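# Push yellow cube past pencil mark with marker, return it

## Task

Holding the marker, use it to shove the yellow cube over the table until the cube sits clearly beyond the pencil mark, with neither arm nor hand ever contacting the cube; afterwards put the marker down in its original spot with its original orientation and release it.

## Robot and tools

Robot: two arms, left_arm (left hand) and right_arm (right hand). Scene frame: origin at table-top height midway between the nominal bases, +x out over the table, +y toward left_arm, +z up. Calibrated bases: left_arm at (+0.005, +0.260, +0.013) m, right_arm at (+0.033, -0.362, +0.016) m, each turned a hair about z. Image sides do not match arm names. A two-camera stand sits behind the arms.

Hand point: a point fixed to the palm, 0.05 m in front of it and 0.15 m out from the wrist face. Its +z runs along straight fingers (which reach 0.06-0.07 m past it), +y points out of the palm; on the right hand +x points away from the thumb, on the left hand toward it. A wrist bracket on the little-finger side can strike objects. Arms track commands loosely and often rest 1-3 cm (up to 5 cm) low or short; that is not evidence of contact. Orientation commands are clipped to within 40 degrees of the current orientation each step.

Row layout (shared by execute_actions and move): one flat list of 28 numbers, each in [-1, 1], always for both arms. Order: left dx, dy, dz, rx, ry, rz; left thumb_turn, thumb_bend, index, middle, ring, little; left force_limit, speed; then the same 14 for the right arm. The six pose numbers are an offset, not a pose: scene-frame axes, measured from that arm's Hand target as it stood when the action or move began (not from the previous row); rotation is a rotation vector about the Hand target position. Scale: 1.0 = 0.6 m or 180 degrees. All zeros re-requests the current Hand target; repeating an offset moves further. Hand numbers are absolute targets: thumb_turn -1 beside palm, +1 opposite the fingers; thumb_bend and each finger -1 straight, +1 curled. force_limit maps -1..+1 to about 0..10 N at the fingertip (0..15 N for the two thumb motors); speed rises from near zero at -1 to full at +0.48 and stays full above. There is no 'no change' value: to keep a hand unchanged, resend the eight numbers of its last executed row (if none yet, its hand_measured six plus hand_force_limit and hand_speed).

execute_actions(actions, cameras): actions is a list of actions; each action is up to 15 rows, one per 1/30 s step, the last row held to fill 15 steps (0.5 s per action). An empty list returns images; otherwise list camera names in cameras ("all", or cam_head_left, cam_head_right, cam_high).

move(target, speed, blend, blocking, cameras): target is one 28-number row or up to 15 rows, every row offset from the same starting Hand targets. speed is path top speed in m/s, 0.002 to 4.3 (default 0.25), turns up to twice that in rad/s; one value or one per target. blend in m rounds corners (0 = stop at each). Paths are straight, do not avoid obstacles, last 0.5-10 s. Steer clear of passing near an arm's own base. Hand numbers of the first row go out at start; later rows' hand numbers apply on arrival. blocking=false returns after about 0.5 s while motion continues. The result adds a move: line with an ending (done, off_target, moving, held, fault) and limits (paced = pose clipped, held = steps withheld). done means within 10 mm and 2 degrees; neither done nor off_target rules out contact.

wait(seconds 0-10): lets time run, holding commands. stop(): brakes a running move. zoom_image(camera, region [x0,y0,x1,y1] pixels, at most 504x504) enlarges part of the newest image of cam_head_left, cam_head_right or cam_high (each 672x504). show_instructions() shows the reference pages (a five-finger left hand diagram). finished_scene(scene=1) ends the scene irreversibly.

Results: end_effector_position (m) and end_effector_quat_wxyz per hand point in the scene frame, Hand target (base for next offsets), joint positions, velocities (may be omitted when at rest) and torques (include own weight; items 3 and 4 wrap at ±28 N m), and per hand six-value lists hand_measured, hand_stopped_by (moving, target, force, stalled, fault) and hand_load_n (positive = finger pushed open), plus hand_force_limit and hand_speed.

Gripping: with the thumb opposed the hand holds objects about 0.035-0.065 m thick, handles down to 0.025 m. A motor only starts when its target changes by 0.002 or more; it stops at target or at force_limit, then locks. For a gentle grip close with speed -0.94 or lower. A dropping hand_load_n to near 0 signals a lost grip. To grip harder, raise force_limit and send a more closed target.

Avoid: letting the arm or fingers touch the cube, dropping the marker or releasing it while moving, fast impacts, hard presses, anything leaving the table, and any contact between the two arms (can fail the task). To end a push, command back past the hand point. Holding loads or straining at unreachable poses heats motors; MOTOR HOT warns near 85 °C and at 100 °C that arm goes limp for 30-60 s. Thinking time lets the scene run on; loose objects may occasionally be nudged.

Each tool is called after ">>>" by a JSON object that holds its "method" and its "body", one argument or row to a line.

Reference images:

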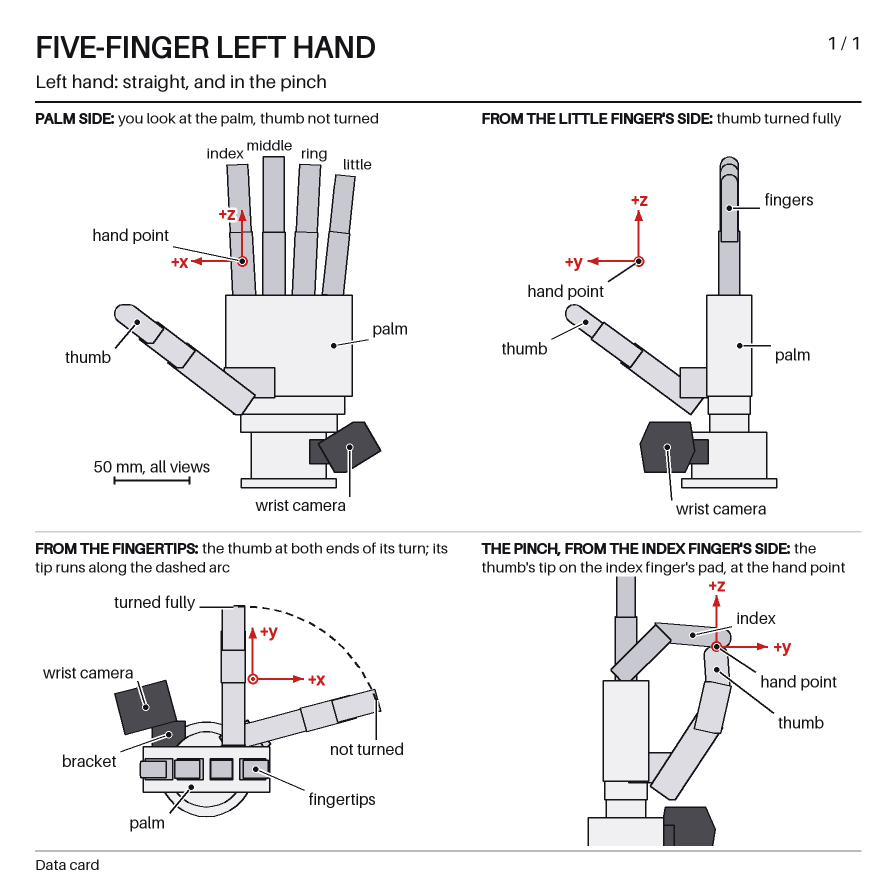

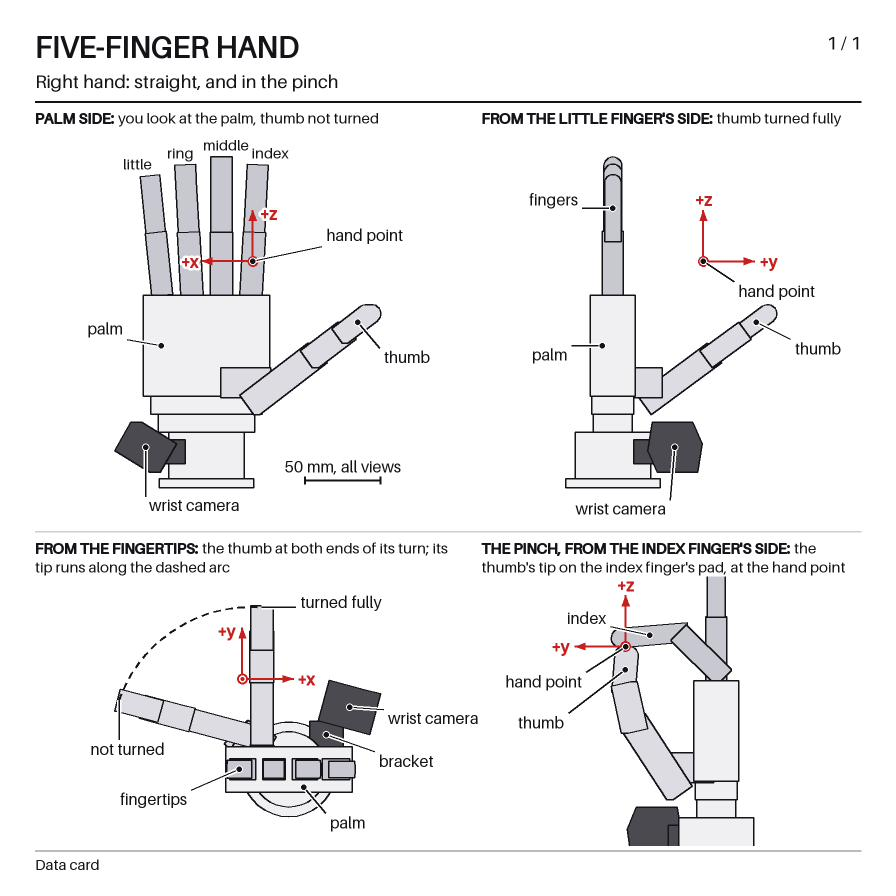

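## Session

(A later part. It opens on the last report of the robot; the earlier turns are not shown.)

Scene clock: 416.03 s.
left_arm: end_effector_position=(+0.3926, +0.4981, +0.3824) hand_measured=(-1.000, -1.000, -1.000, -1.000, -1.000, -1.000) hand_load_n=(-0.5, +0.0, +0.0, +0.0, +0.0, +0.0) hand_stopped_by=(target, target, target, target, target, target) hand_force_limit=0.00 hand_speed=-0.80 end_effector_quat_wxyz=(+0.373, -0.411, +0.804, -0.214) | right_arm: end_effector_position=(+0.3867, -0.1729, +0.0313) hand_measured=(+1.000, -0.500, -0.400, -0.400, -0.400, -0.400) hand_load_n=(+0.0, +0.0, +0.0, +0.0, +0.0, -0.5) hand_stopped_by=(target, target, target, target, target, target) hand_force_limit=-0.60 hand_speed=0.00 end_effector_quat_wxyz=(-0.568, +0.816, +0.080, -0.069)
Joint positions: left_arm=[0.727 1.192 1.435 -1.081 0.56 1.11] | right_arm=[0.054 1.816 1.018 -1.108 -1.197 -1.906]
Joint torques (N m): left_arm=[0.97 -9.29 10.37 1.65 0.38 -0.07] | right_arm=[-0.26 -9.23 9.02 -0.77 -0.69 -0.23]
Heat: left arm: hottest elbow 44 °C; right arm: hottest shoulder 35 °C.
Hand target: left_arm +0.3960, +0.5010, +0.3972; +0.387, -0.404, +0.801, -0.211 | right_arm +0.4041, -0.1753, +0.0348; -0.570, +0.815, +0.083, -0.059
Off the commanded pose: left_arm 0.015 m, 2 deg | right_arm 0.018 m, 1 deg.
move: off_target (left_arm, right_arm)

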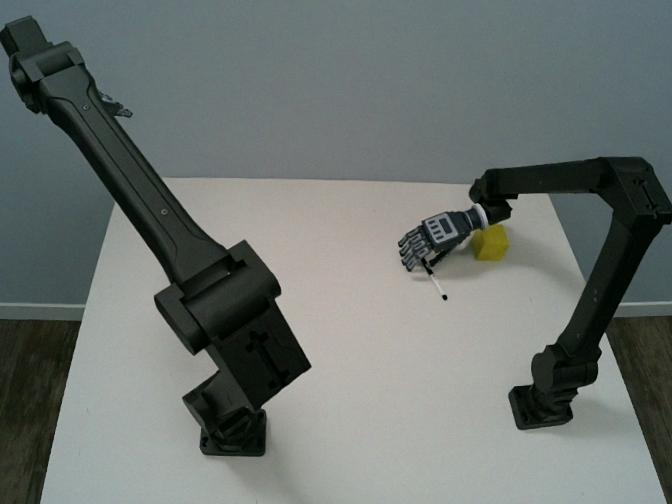

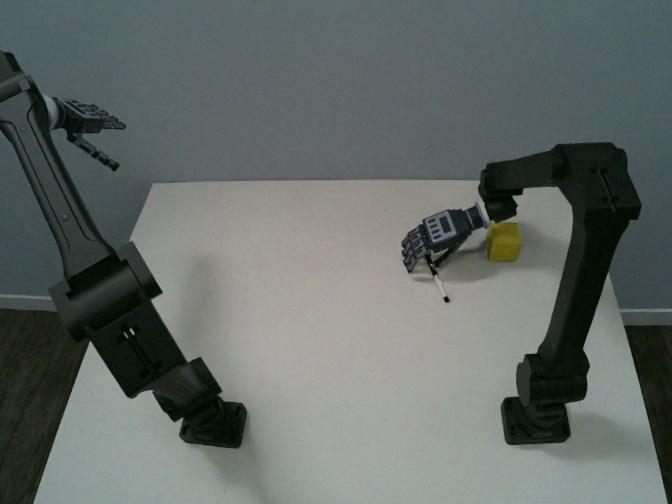

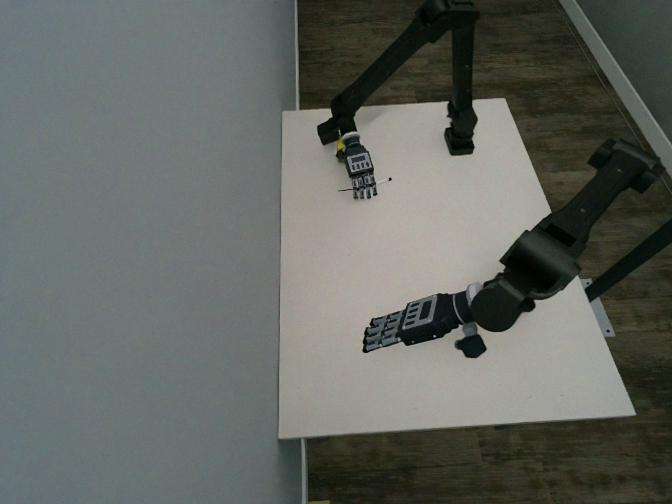

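>>> {"method": "move", "body": {
  "target": [0,0,0,0,0,0,-1,-1,-1,-1,-1,-1,0,-0.8,0.005,-0.02,-0.022,0,0,0,1,-0.5,-0.4,-0.4,-0.4,-0.4,-0.6,0],
  "cameras": ["all"],
  "speed": 0.1
}}

>>> {"method": "zoom_image", "body": {
  "camera": "cam_head_left",
  "region": [395, 210, 495, 310]
}}

>>> {"method": "zoom_image", "body": {
  "camera": "cam_head_right",
  "region": [395, 210, 495, 310]
}}

Scene clock: 431.63 s.
left_arm: end_effector_position=(+0.3926, +0.4981, +0.3824) hand_measured=(-1.000, -1.000, -1.000, -1.000, -1.000, -1.000) hand_load_n=(+0.0, +0.0, +0.0, +0.0, +0.0, +0.0) hand_stopped_by=(target, target, target, target, target, target) hand_force_limit=0.00 hand_speed=-0.80 end_effector_quat_wxyz=(+0.373, -0.411, +0.804, -0.214) | right_arm: end_effector_position=(+0.3884, -0.1811, +0.0235) hand_measured=(+1.000, -0.500, -0.400, -0.400, -0.400, -0.400) hand_load_n=(+0.5, -2.0, +0.0, +0.0, +0.0, +0.0) hand_stopped_by=(target, target, target, target, target, target) hand_force_limit=-0.60 hand_speed=0.00 end_effector_quat_wxyz=(-0.572, +0.813, +0.077, -0.072)
Joint positions: left_arm=[0.727 1.192 1.435 -1.081 0.56 1.11] | right_arm=[0.031 1.851 1.032 -1.154 -1.198 -1.969]
Joint torques (N m): left_arm=[0.44 -9.29 10.45 1.85 0.4 -0.04] | right_arm=[-0.62 -9 8.73 -0.59 -0.3 -0.3]
Heat: left arm: hottest elbow 44 °C; right arm: hottest elbow 36 °C.
Hand target: left_arm +0.3960, +0.5010, +0.3972; +0.387, -0.404, +0.801, -0.211 | right_arm +0.4071, -0.1872, +0.0216; -0.570, +0.815, +0.083, -0.059
Off the commanded pose: left_arm 0.015 m, 2 deg | right_arm 0.020 m, 2 deg.
move: off_target (left_arm, right_arm)

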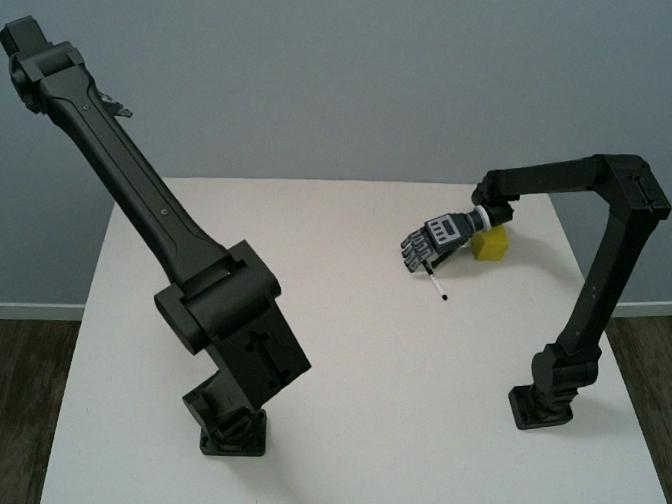

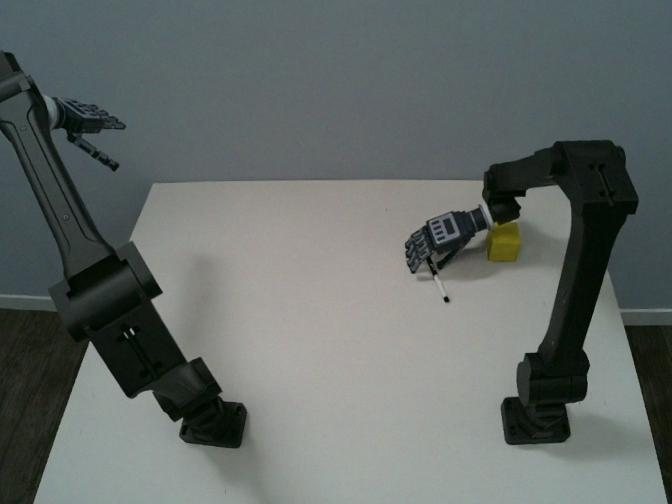

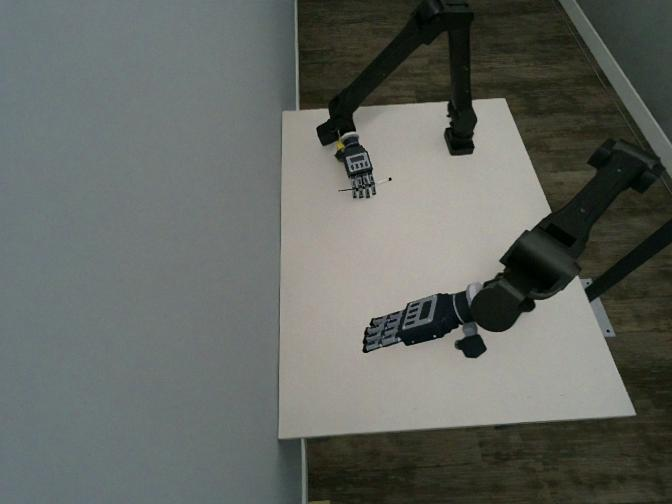

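Scaled by 5.040 from the camera's 672x504 image, which has a finer 960x720 frame.

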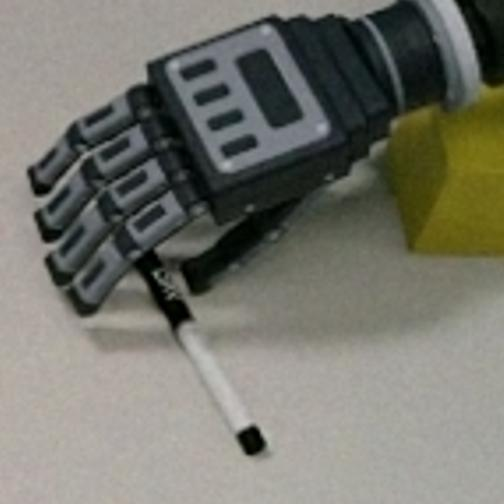

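Scaled by 5.040 from the camera's 672x504 image, which has a finer 960x720 frame.

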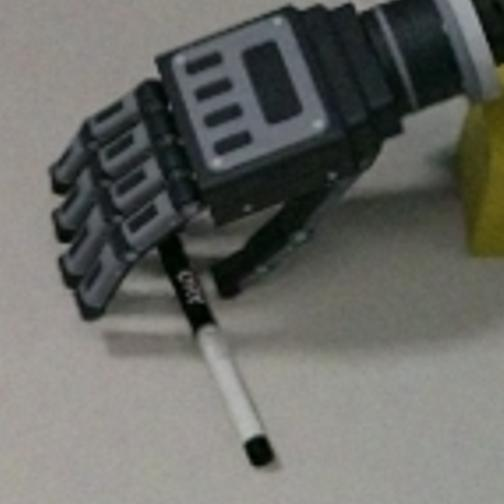

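>>> {"method": "move", "body": {
  "target": [0,0,0,0,0,0,-1,-1,-1,-1,-1,-1,0,-0.8,0.018,0.0,-0.01,0,0,0,1,-0.3,-0.4,-0.4,-0.4,-0.4,-0.6,0],
  "cameras": ["all"],
  "speed": 0.06
}}

>>> {"method": "zoom_image", "body": {
  "camera": "cam_head_left",
  "region": [395, 230, 465, 300]
}}

>>> {"method": "zoom_image", "body": {
  "camera": "cam_head_right",
  "region": [395, 230, 465, 300]
}}

Scene clock: 443.90 s.
left_arm: end_effector_position=(+0.3926, +0.4981, +0.3824) hand_measured=(-1.000, -1.000, -1.000, -1.000, -1.000, -1.000) hand_load_n=(+0.0, +0.0, +0.0, -0.5, +0.0, +0.0) hand_stopped_by=(target, target, target, target, target, target) hand_force_limit=0.00 hand_speed=-0.80 end_effector_quat_wxyz=(+0.373, -0.411, +0.804, -0.214) | right_arm: end_effector_position=(+0.3990, -0.1843, +0.0160) hand_measured=(+1.000, -0.300, -0.400, -0.400, -0.400, -0.400) hand_load_n=(+1.0, -1.0, +0.0, +0.0, +0.0, +0.0) hand_stopped_by=(target, target, target, target, target, target) hand_force_limit=-0.60 hand_speed=0.00 end_effector_quat_wxyz=(-0.570, +0.815, +0.076, -0.071)
Joint positions: left_arm=[0.727 1.192 1.435 -1.081 0.56 1.11] | right_arm=[0.023 1.885 1.062 -1.157 -1.191 -1.977]
Joint torques (N m): left_arm=[1.2 -9.7 10.35 1.59 0.4 -0.05] | right_arm=[-0.32 -9.41 8.92 -0.61 -0.53 -0.26]
Heat: left arm: hottest elbow 44 °C; right arm: hottest elbow 36 °C.
Hand target: left_arm +0.3960, +0.5010, +0.3972; +0.387, -0.404, +0.801, -0.211 | right_arm +0.4179, -0.1874, +0.0156; -0.570, +0.815, +0.083, -0.059
Off the commanded pose: left_arm 0.015 m, 2 deg | right_arm 0.019 m, 2 deg.
move: off_target (left_arm, right_arm)

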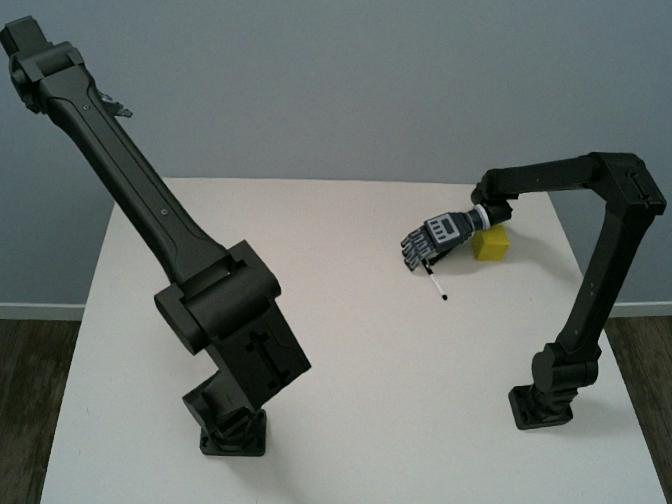

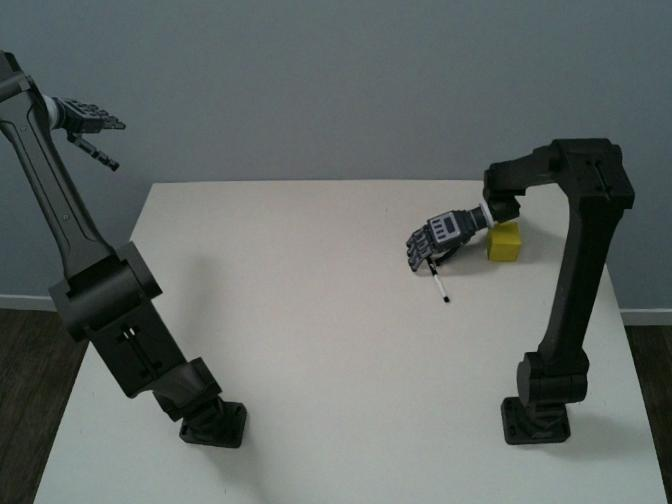

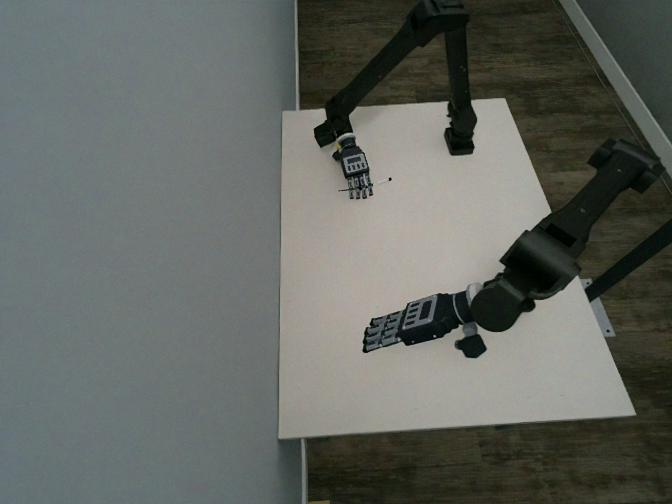

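Scaled by 7.200 from the camera's 672x504 image, which has a finer 960x720 frame.

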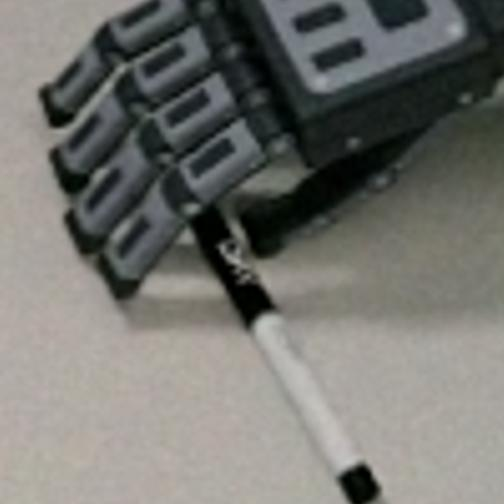

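Scaled by 7.200 from the camera's 672x504 image, which has a finer 960x720 frame.

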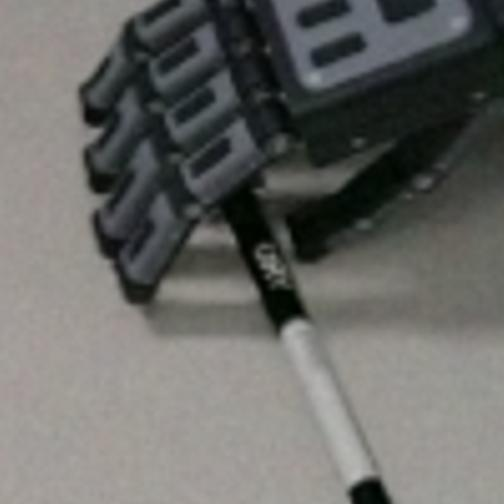

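>>> {"method": "move", "body": {
  "target": [0,0,0,0,0,0,-1,-1,-1,-1,-1,-1,0,-0.8,0.0,0.0,0.006,0,0,0,1,-0.3,-0.1,-0.1,-0.1,-0.1,-0.5,-0.7],
  "cameras": ["all"],
  "speed": 0.06
}}

>>> {"method": "zoom_image", "body": {
  "camera": "cam_head_left",
  "region": [395, 230, 465, 300]
}}

>>> {"method": "zoom_image", "body": {
  "camera": "cam_head_right",
  "region": [395, 230, 465, 300]
}}

Scene clock: 451.93 s.
left_arm: end_effector_position=(+0.3926, +0.4981, +0.3824) hand_measured=(-1.000, -1.000, -1.000, -1.000, -1.000, -1.000) hand_load_n=(+0.0, +0.0, +0.0, +0.0, +0.0, +0.0) hand_stopped_by=(target, target, target, target, target, target) hand_force_limit=0.00 hand_speed=-0.80 end_effector_quat_wxyz=(+0.373, -0.411, +0.804, -0.214) | right_arm: end_effector_position=(+0.4006, -0.1836, +0.0176) hand_measured=(+1.000, -0.300, -0.100, -0.100, -0.100, -0.100) hand_load_n=(+0.0, +0.0, +0.0, +1.0, +0.0, +0.0) hand_stopped_by=(target, target, target, target, target, target) hand_force_limit=-0.50 hand_speed=-0.70 end_effector_quat_wxyz=(-0.572, +0.814, +0.076, -0.070)
Joint positions: left_arm=[0.727 1.192 1.435 -1.081 0.56 1.11] | right_arm=[0.023 1.885 1.067 -1.161 -1.195 -1.978]
Joint torques (N m): left_arm=[0.85 -9.41 10.35 1.68 0.4 -0.03] | right_arm=[-0.21 -9.93 8.7 -0.73 -0.38 -0.26]
Heat: left arm: hottest elbow 44 °C; right arm: hottest shoulder 36 °C.
Hand target: left_arm +0.3960, +0.5010, +0.3972; +0.387, -0.404, +0.801, -0.211 | right_arm +0.4179, -0.1873, +0.0192; -0.570, +0.815, +0.083, -0.058
Off the commanded pose: left_arm 0.015 m, 2 deg | right_arm 0.018 m, 2 deg.
move: off_target (left_arm, right_arm)

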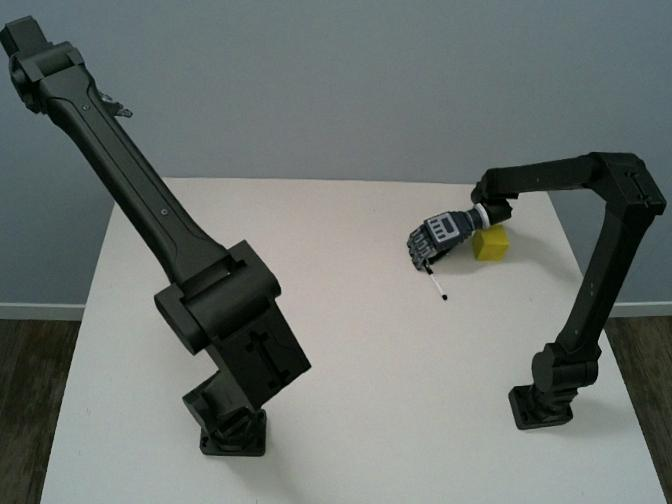

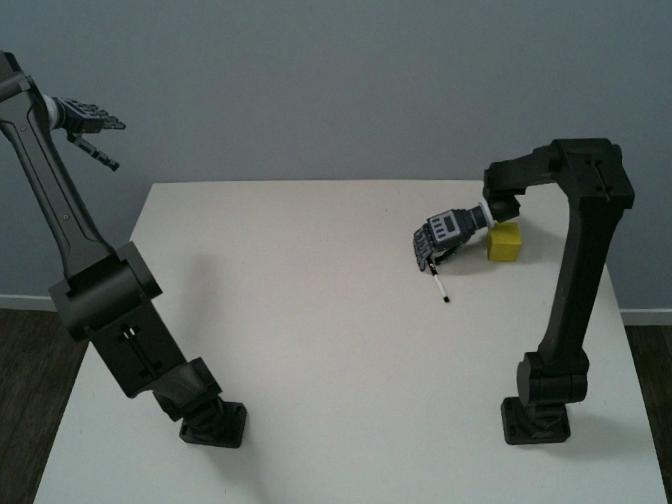

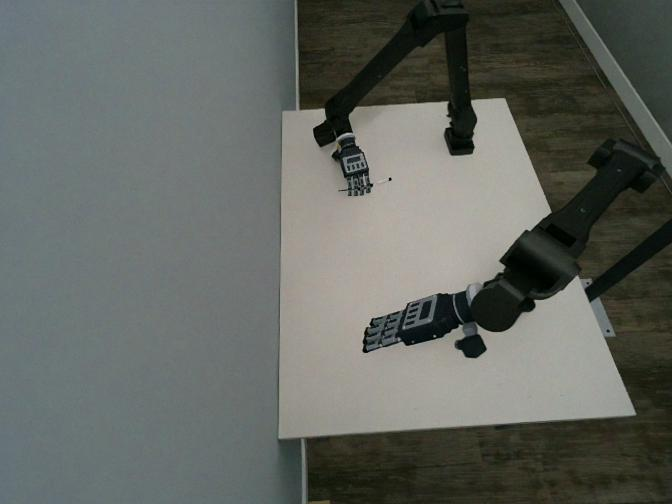

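Scaled by 7.200 from the camera's 672x504 image, which has a finer 960x720 frame.

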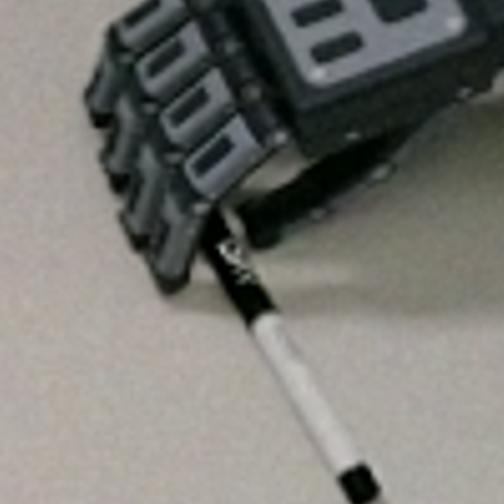

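Scaled by 7.200 from the camera's 672x504 image, which has a finer 960x720 frame.

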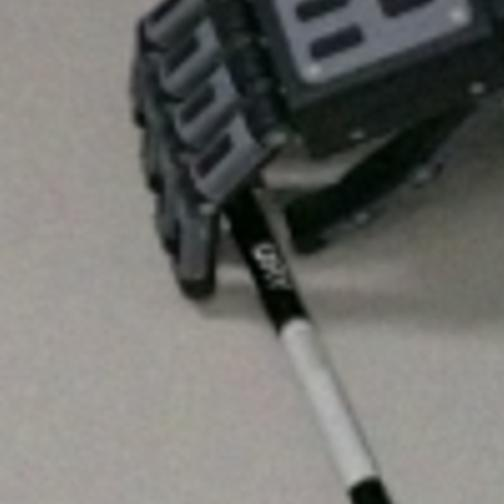

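>>> {"method": "move", "body": {
  "target": [0,0,0,0,0,0,-1,-1,-1,-1,-1,-1,0,-0.8,0.0,0.0,0.0,0,0,0,1,-0.3,0.25,0.25,0.25,0.25,-0.6,-0.75],
  "cameras": ["all"],
  "speed": 0.06
}}

>>> {"method": "zoom_image", "body": {
  "camera": "cam_head_left",
  "region": [395, 230, 465, 300]
}}

>>> {"method": "zoom_image", "body": {
  "camera": "cam_head_right",
  "region": [395, 230, 465, 300]
}}

Scene clock: 457.73 s.
left_arm: end_effector_position=(+0.3926, +0.4981, +0.3824) hand_measured=(-1.000, -1.000, -1.000, -1.000, -1.000, -1.000) hand_load_n=(+0.0, +0.0, +0.0, +0.0, +0.0, +0.0) hand_stopped_by=(target, target, target, target, target, target) hand_force_limit=0.00 hand_speed=-0.80 end_effector_quat_wxyz=(+0.373, -0.411, +0.804, -0.214) | right_arm: end_effector_position=(+0.4024, -0.1834, +0.0184) hand_measured=(+1.000, -0.302, +0.196, +0.150, +0.250, +0.250) hand_load_n=(+0.0, +7.0, +5.5, +6.5, +0.0, +0.0) hand_stopped_by=(target, target, force, force, target, target) hand_force_limit=-0.60 hand_speed=-0.75 end_effector_quat_wxyz=(-0.572, +0.814, +0.078, -0.068)
Joint positions: left_arm=[0.727 1.192 1.435 -1.081 0.56 1.11] | right_arm=[0.023 1.885 1.07 -1.162 -1.196 -1.98]
Joint torques (N m): left_arm=[1.38 -10.11 10.26 1.73 0.37 -0.01] | right_arm=[-0.26 -9.93 8.47 -0.7 -0.35 -0.23]
Heat: left arm: hottest elbow 44 °C; right arm: hottest shoulder 36 °C.
Hand target: left_arm +0.3960, +0.5010, +0.3972; +0.387, -0.404, +0.801, -0.211 | right_arm +0.4180, -0.1874, +0.0192; -0.570, +0.815, +0.083, -0.058
Off the commanded pose: left_arm 0.015 m, 2 deg | right_arm 0.016 m, 1 deg.
move: off_target (left_arm, right_arm)

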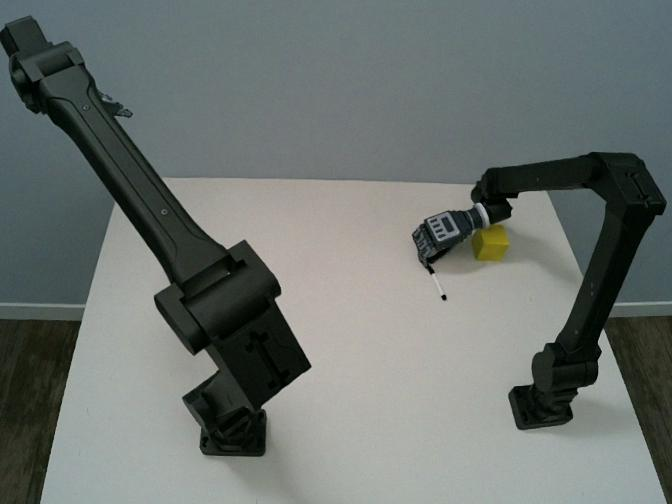

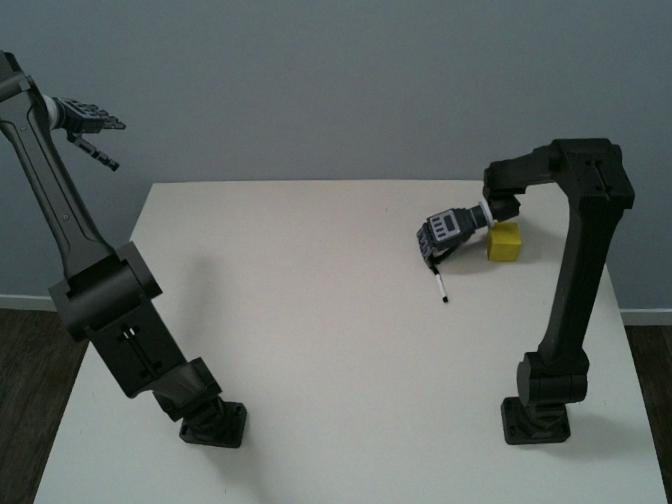

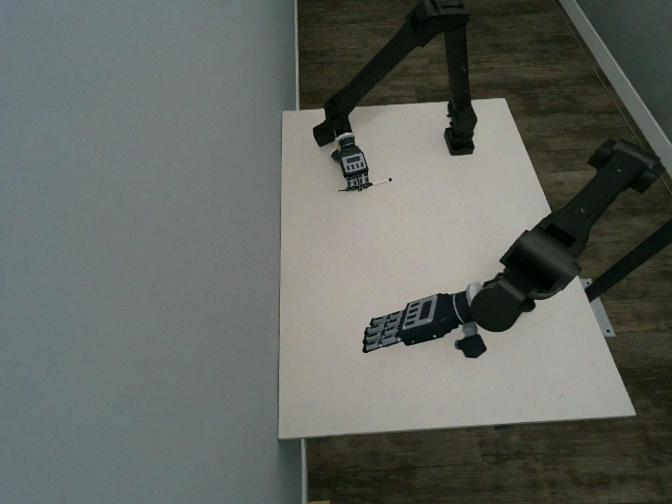

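Scaled by 7.200 from the camera's 672x504 image, which has a finer 960x720 frame.

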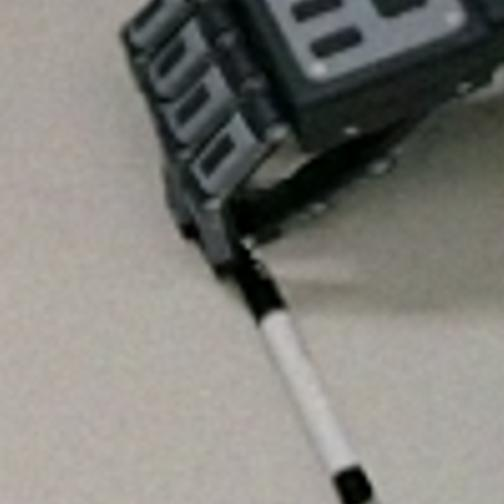

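Scaled by 7.200 from the camera's 672x504 image, which has a finer 960x720 frame.

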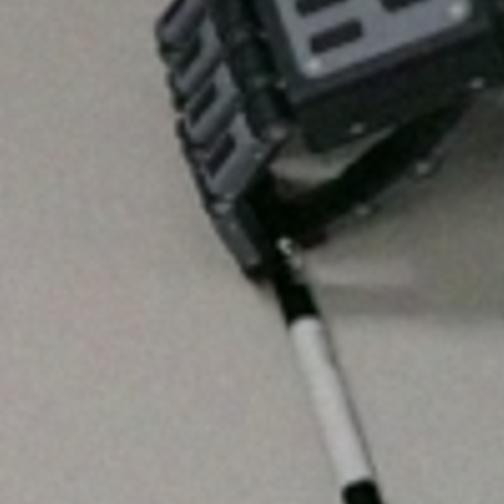

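>>> {"method": "move", "body": {
  "target": [0,0,0,0,0,0,-1,-1,-1,-1,-1,-1,0,-0.8,0.0,0.0,0.05,0,0,0,1,-0.3,0.25,0.25,0.25,0.25,-0.6,-0.75],
  "cameras": ["all"],
  "speed": 0.06
}}

>>> {"method": "zoom_image", "body": {
  "camera": "cam_head_left",
  "region": [395, 220, 475, 300]
}}

>>> {"method": "zoom_image", "body": {
  "camera": "cam_head_right",
  "region": [395, 220, 475, 300]
}}

Scene clock: 464.83 s.
left_arm: end_effector_position=(+0.3926, +0.4981, +0.3824) hand_measured=(-1.000, -1.000, -1.000, -1.000, -1.000, -1.000) hand_load_n=(-0.5, +0.0, +0.0, +0.0, +0.0, +0.0) hand_stopped_by=(target, target, target, target, target, target) hand_force_limit=0.00 hand_speed=-0.80 end_effector_quat_wxyz=(+0.373, -0.411, +0.804, -0.214) | right_arm: end_effector_position=(+0.3989, -0.1844, +0.0353) hand_measured=(+1.000, -0.302, +0.196, +0.150, +0.250, +0.250) hand_load_n=(+0.0, +7.5, +5.0, +6.5, +0.0, +0.0) hand_stopped_by=(target, target, force, force, target, target) hand_force_limit=-0.60 hand_speed=-0.75 end_effector_quat_wxyz=(-0.570, +0.815, +0.072, -0.079)
Joint positions: left_arm=[0.727 1.192 1.435 -1.081 0.56 1.11] | right_arm=[0.023 1.858 1.084 -1.229 -1.19 -1.982]
Joint torques (N m): left_arm=[0.5 -8.82 10.33 1.8 0.34 -0.02] | right_arm=[-0.32 -12.22 8.91 -0.94 -0.54 -0.19]
Heat: left arm: hottest elbow 44 °C; right arm: hottest shoulder 36 °C.
Hand target: left_arm +0.3960, +0.5010, +0.3972; +0.387, -0.404, +0.801, -0.211 | right_arm +0.4178, -0.1874, +0.0492; -0.570, +0.815, +0.083, -0.058
Off the commanded pose: left_arm 0.015 m, 2 deg | right_arm 0.024 m, 3 deg.
move: off_target (left_arm, right_arm)

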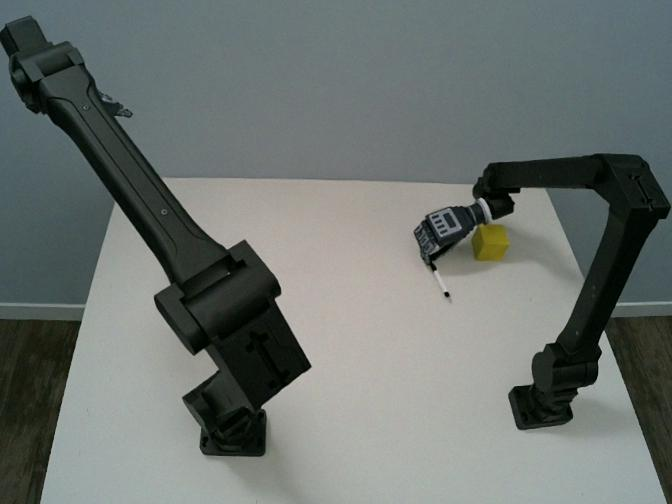

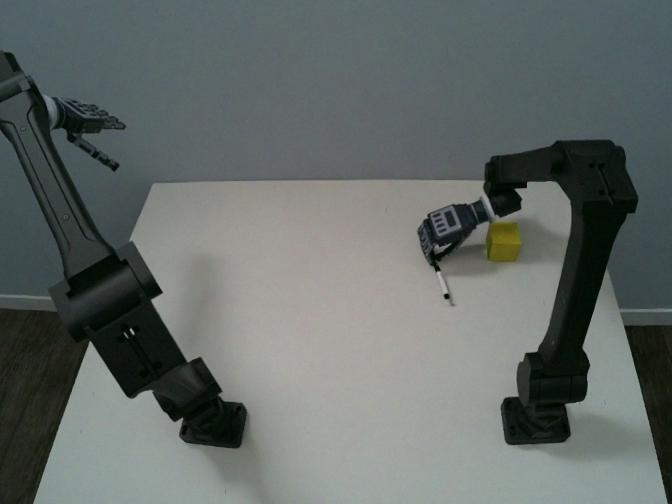

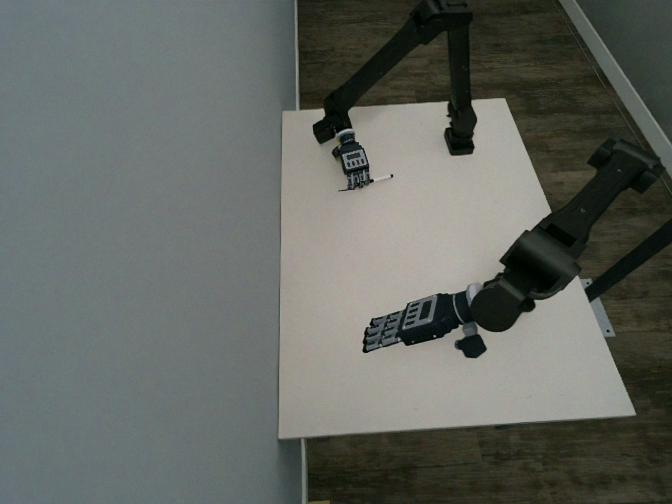

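Scaled by 6.300 from the camera's 672x504 image, which has a finer 960x720 frame.

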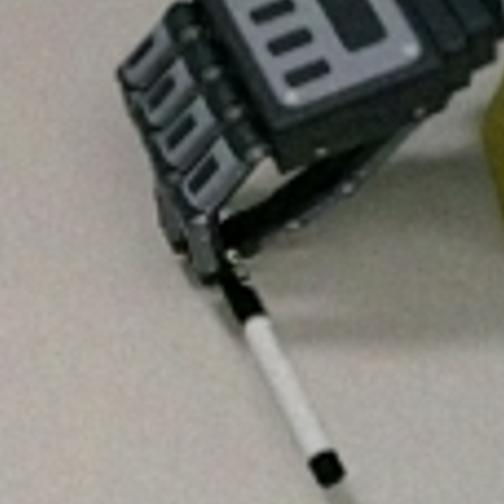

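Scaled by 6.300 from the camera's 672x504 image, which has a finer 960x720 frame.

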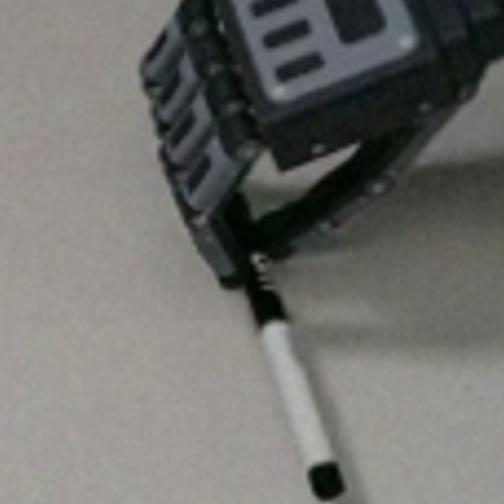

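>>> {"method": "move", "body": {
  "target": [0,0,0,0,0,0,-1,-1,-1,-1,-1,-1,0,-0.8,0.0,0.0,0.05,0,0,0,1,-0.3,0.25,0.25,0.45,0.25,-0.8,-0.9],
  "cameras": ["all"],
  "speed": 0.1
}}

>>> {"method": "zoom_image", "body": {
  "camera": "cam_head_left",
  "region": [395, 220, 475, 300]
}}

>>> {"method": "zoom_image", "body": {
  "camera": "cam_high",
  "region": [320, 120, 410, 210]
}}

Scene clock: 478.70 s.
left_arm: end_effector_position=(+0.3926, +0.4981, +0.3824) hand_measured=(-1.000, -1.000, -1.000, -1.000, -1.000, -1.000) hand_load_n=(+0.0, +0.0, +0.0, -0.5, +0.0, +0.0) hand_stopped_by=(target, target, target, target, target, target) hand_force_limit=0.00 hand_speed=-0.80 end_effector_quat_wxyz=(+0.373, -0.411, +0.804, -0.214) | right_arm: end_effector_position=(+0.3991, -0.1844, +0.0645) hand_measured=(+1.000, -0.302, +0.196, +0.150, +0.450, +0.250) hand_load_n=(-0.5, +7.0, +5.5, +6.5, +0.0, +0.5) hand_stopped_by=(target, target, force, force, target, target) hand_force_limit=-0.80 hand_speed=-0.90 end_effector_quat_wxyz=(-0.570, +0.814, +0.072, -0.080)
Joint positions: left_arm=[0.727 1.192 1.435 -1.081 0.56 1.11] | right_arm=[0.023 1.806 1.104 -1.303 -1.19 -1.983]
Joint torques (N m): left_arm=[0.67 -9.47 10.35 1.87 0.36 -0.03] | right_arm=[-0.21 -11.75 9.55 -0.94 -0.55 -0.21]
Heat: left arm: hottest elbow 44 °C; right arm: hottest elbow 36 °C.
Hand target: left_arm +0.3960, +0.5010, +0.3972; +0.387, -0.404, +0.801, -0.211 | right_arm +0.4178, -0.1874, +0.0792; -0.570, +0.815, +0.083, -0.059
Off the commanded pose: left_arm 0.015 m, 2 deg | right_arm 0.024 m, 3 deg.
move: off_target (left_arm, right_arm)

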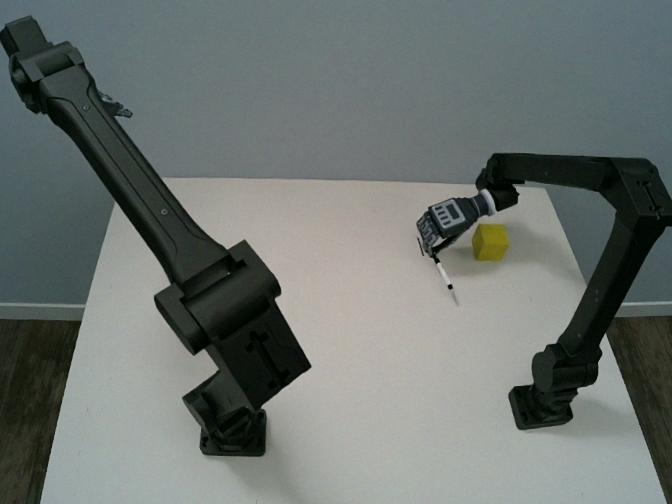

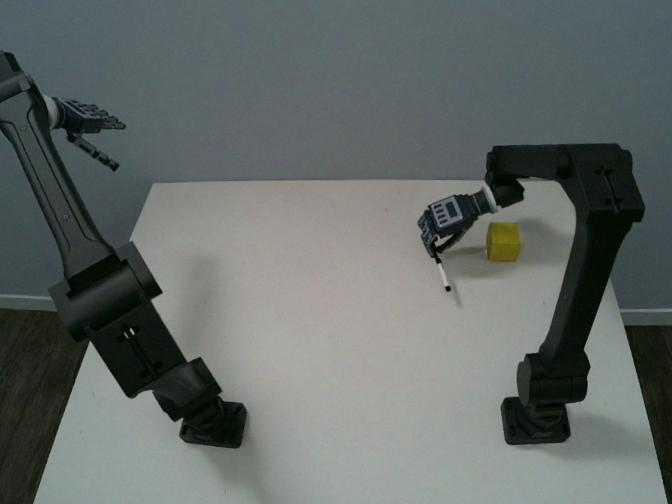

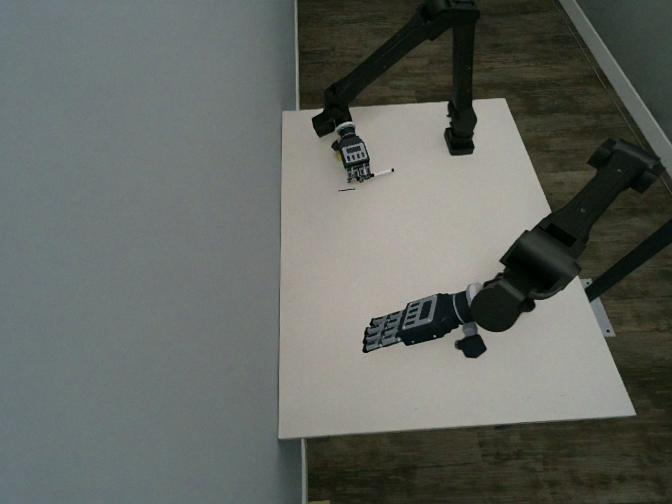

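Scaled by 6.300 from the camera's 672x504 image, which has a finer 960x720 frame.

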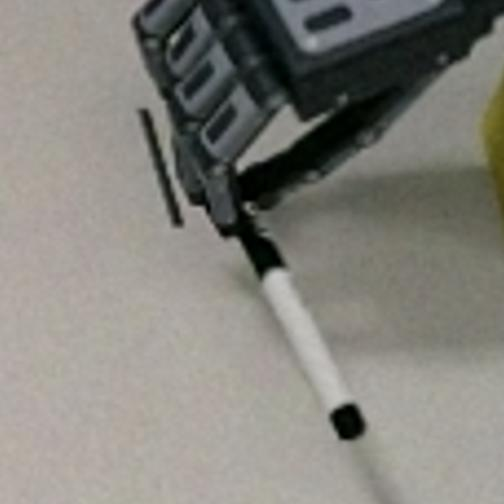

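Scaled by 5.600 from the camera's 672x504 image, which has a finer 960x720 frame.

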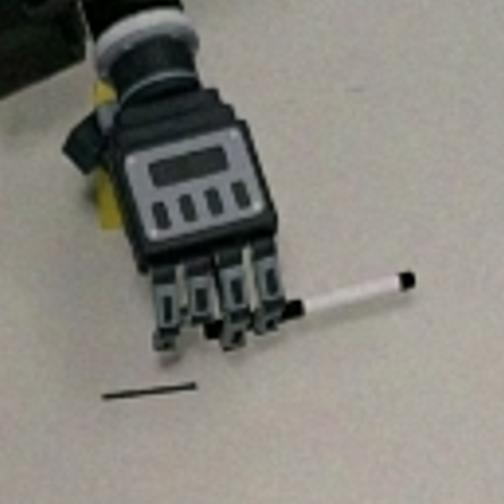

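>>> {"method": "move", "body": {
  "target": [
    [0,0,0,0,0,0,-1,-1,-1,-1,-1,-1,0,-0.8,0.0,0.0,0.2,0,0,0,1,-0.3,0.25,0.25,0.45,0.25,-0.8,-0.9],
    [0,0,0,0,0,0,-1,-1,-1,-1,-1,-1,0,-0.8,0.187,-0.421,0.2,-0.1392,-0.007,-0.0967,1,-0.3,0.25,0.25,0.45,0.25,-0.8,-0.9]
  ],
  "cameras": ["all"],
  "speed": 0.15,
  "blend": 0.03
}}

>>> {"method": "zoom_image", "body": {
  "camera": "cam_head_left",
  "region": [430, 150, 590, 290]
}}

>>> {"method": "zoom_image", "body": {
  "camera": "cam_head_right",
  "region": [430, 150, 590, 290]
}}

>>> {"method": "zoom_image", "body": {
  "camera": "cam_high",
  "region": [280, 80, 410, 210]
}}

Scene clock: 524.27 s.
left_arm: end_effector_position=(+0.3926, +0.4981, +0.3824) hand_measured=(-1.000, -1.000, -1.000, -1.000, -1.000, -1.000) hand_load_n=(+0.0, +0.0, +0.0, +0.0, +0.0, +0.0) hand_stopped_by=(target, target, target, target, target, target) hand_force_limit=0.00 hand_speed=-0.80 end_effector_quat_wxyz=(+0.373, -0.411, +0.804, -0.214) | right_arm: end_effector_position=(+0.5169, -0.4329, +0.1878) hand_measured=(+1.000, -0.302, +0.196, +0.150, +0.450, +0.250) hand_load_n=(+0.0, +7.5, +5.0, +6.5, +0.0, +0.0) hand_stopped_by=(target, target, force, force, target, target) hand_force_limit=-0.80 hand_speed=-0.90 end_effector_quat_wxyz=(-0.386, +0.921, -0.047, +0.010)
Joint positions: left_arm=[0.727 1.192 1.435 -1.081 0.56 1.11] | right_arm=[-0.359 1.808 1.65 -1.654 -0.762 -1.888]
Joint torques (N m): left_arm=[0.97 -9.76 10.33 1.77 0.44 -0.03] | right_arm=[0.21 -11.69 12.9 -0.69 -0.37 -0.03]
Heat: left arm: hottest elbow 44 °C; right arm: hottest elbow 38 °C.
Hand target: left_arm +0.3960, +0.5010, +0.3972; +0.387, -0.404, +0.801, -0.211 | right_arm +0.5301, -0.4398, +0.1991; -0.382, +0.923, -0.049, +0.020
Off the commanded pose: left_arm 0.015 m, 2 deg | right_arm 0.019 m, 1 deg.
move: off_target (left_arm, right_arm)

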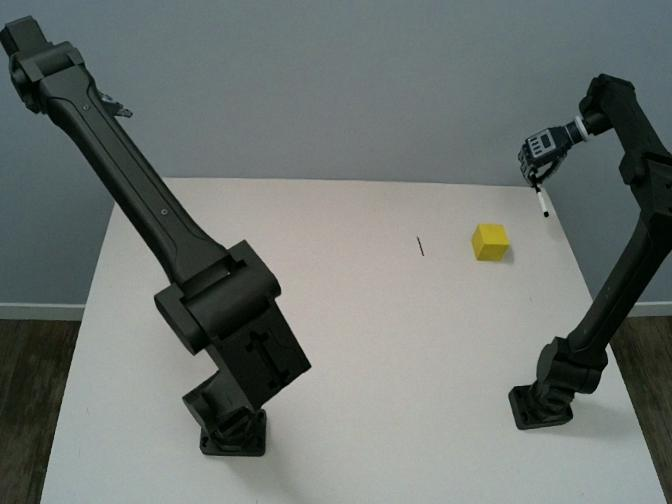

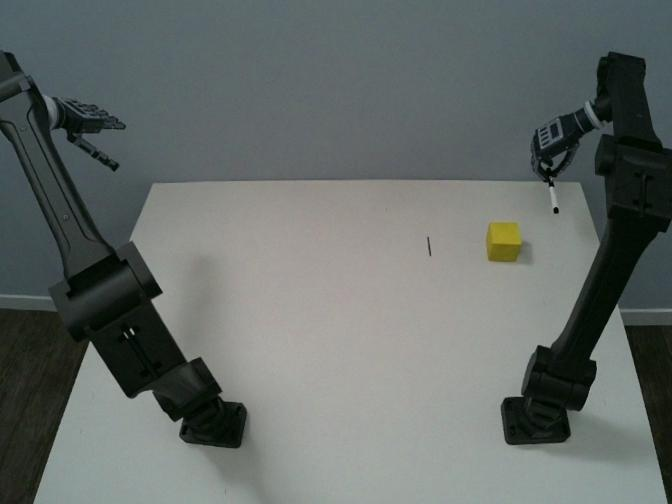

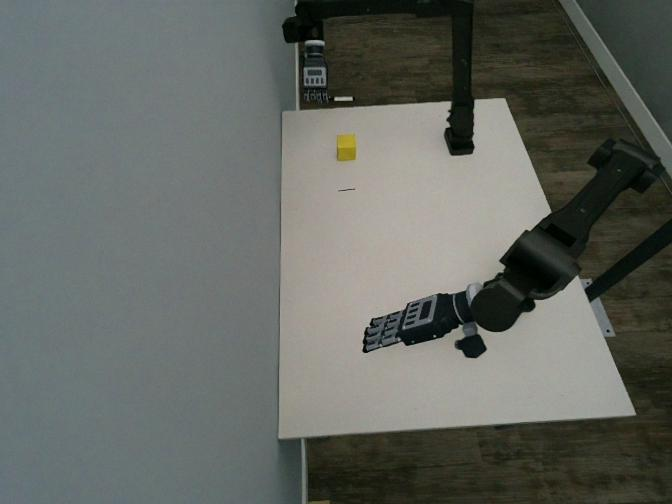

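Scaled by 3.150 from the camera's 672x504 image, which has a finer 960x720 frame.

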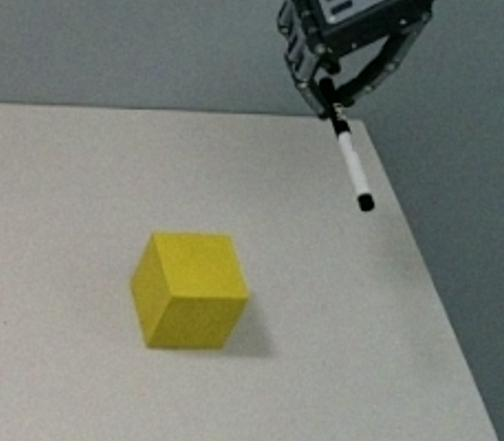

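Scaled by 3.150 from the camera's 672x504 image, which has a finer 960x720 frame.

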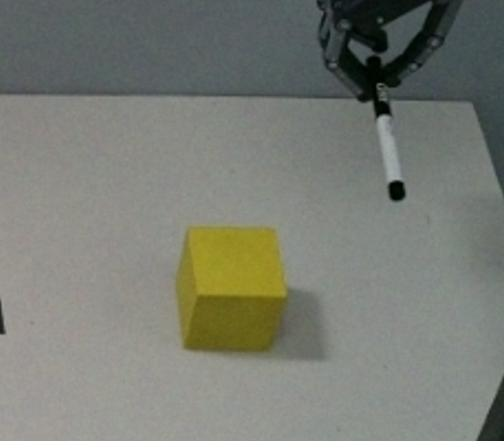

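Scaled by 3.877 from the camera's 672x504 image, which has a finer 960x720 frame.

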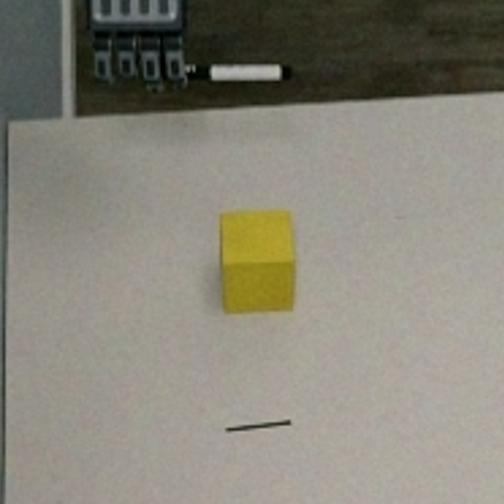

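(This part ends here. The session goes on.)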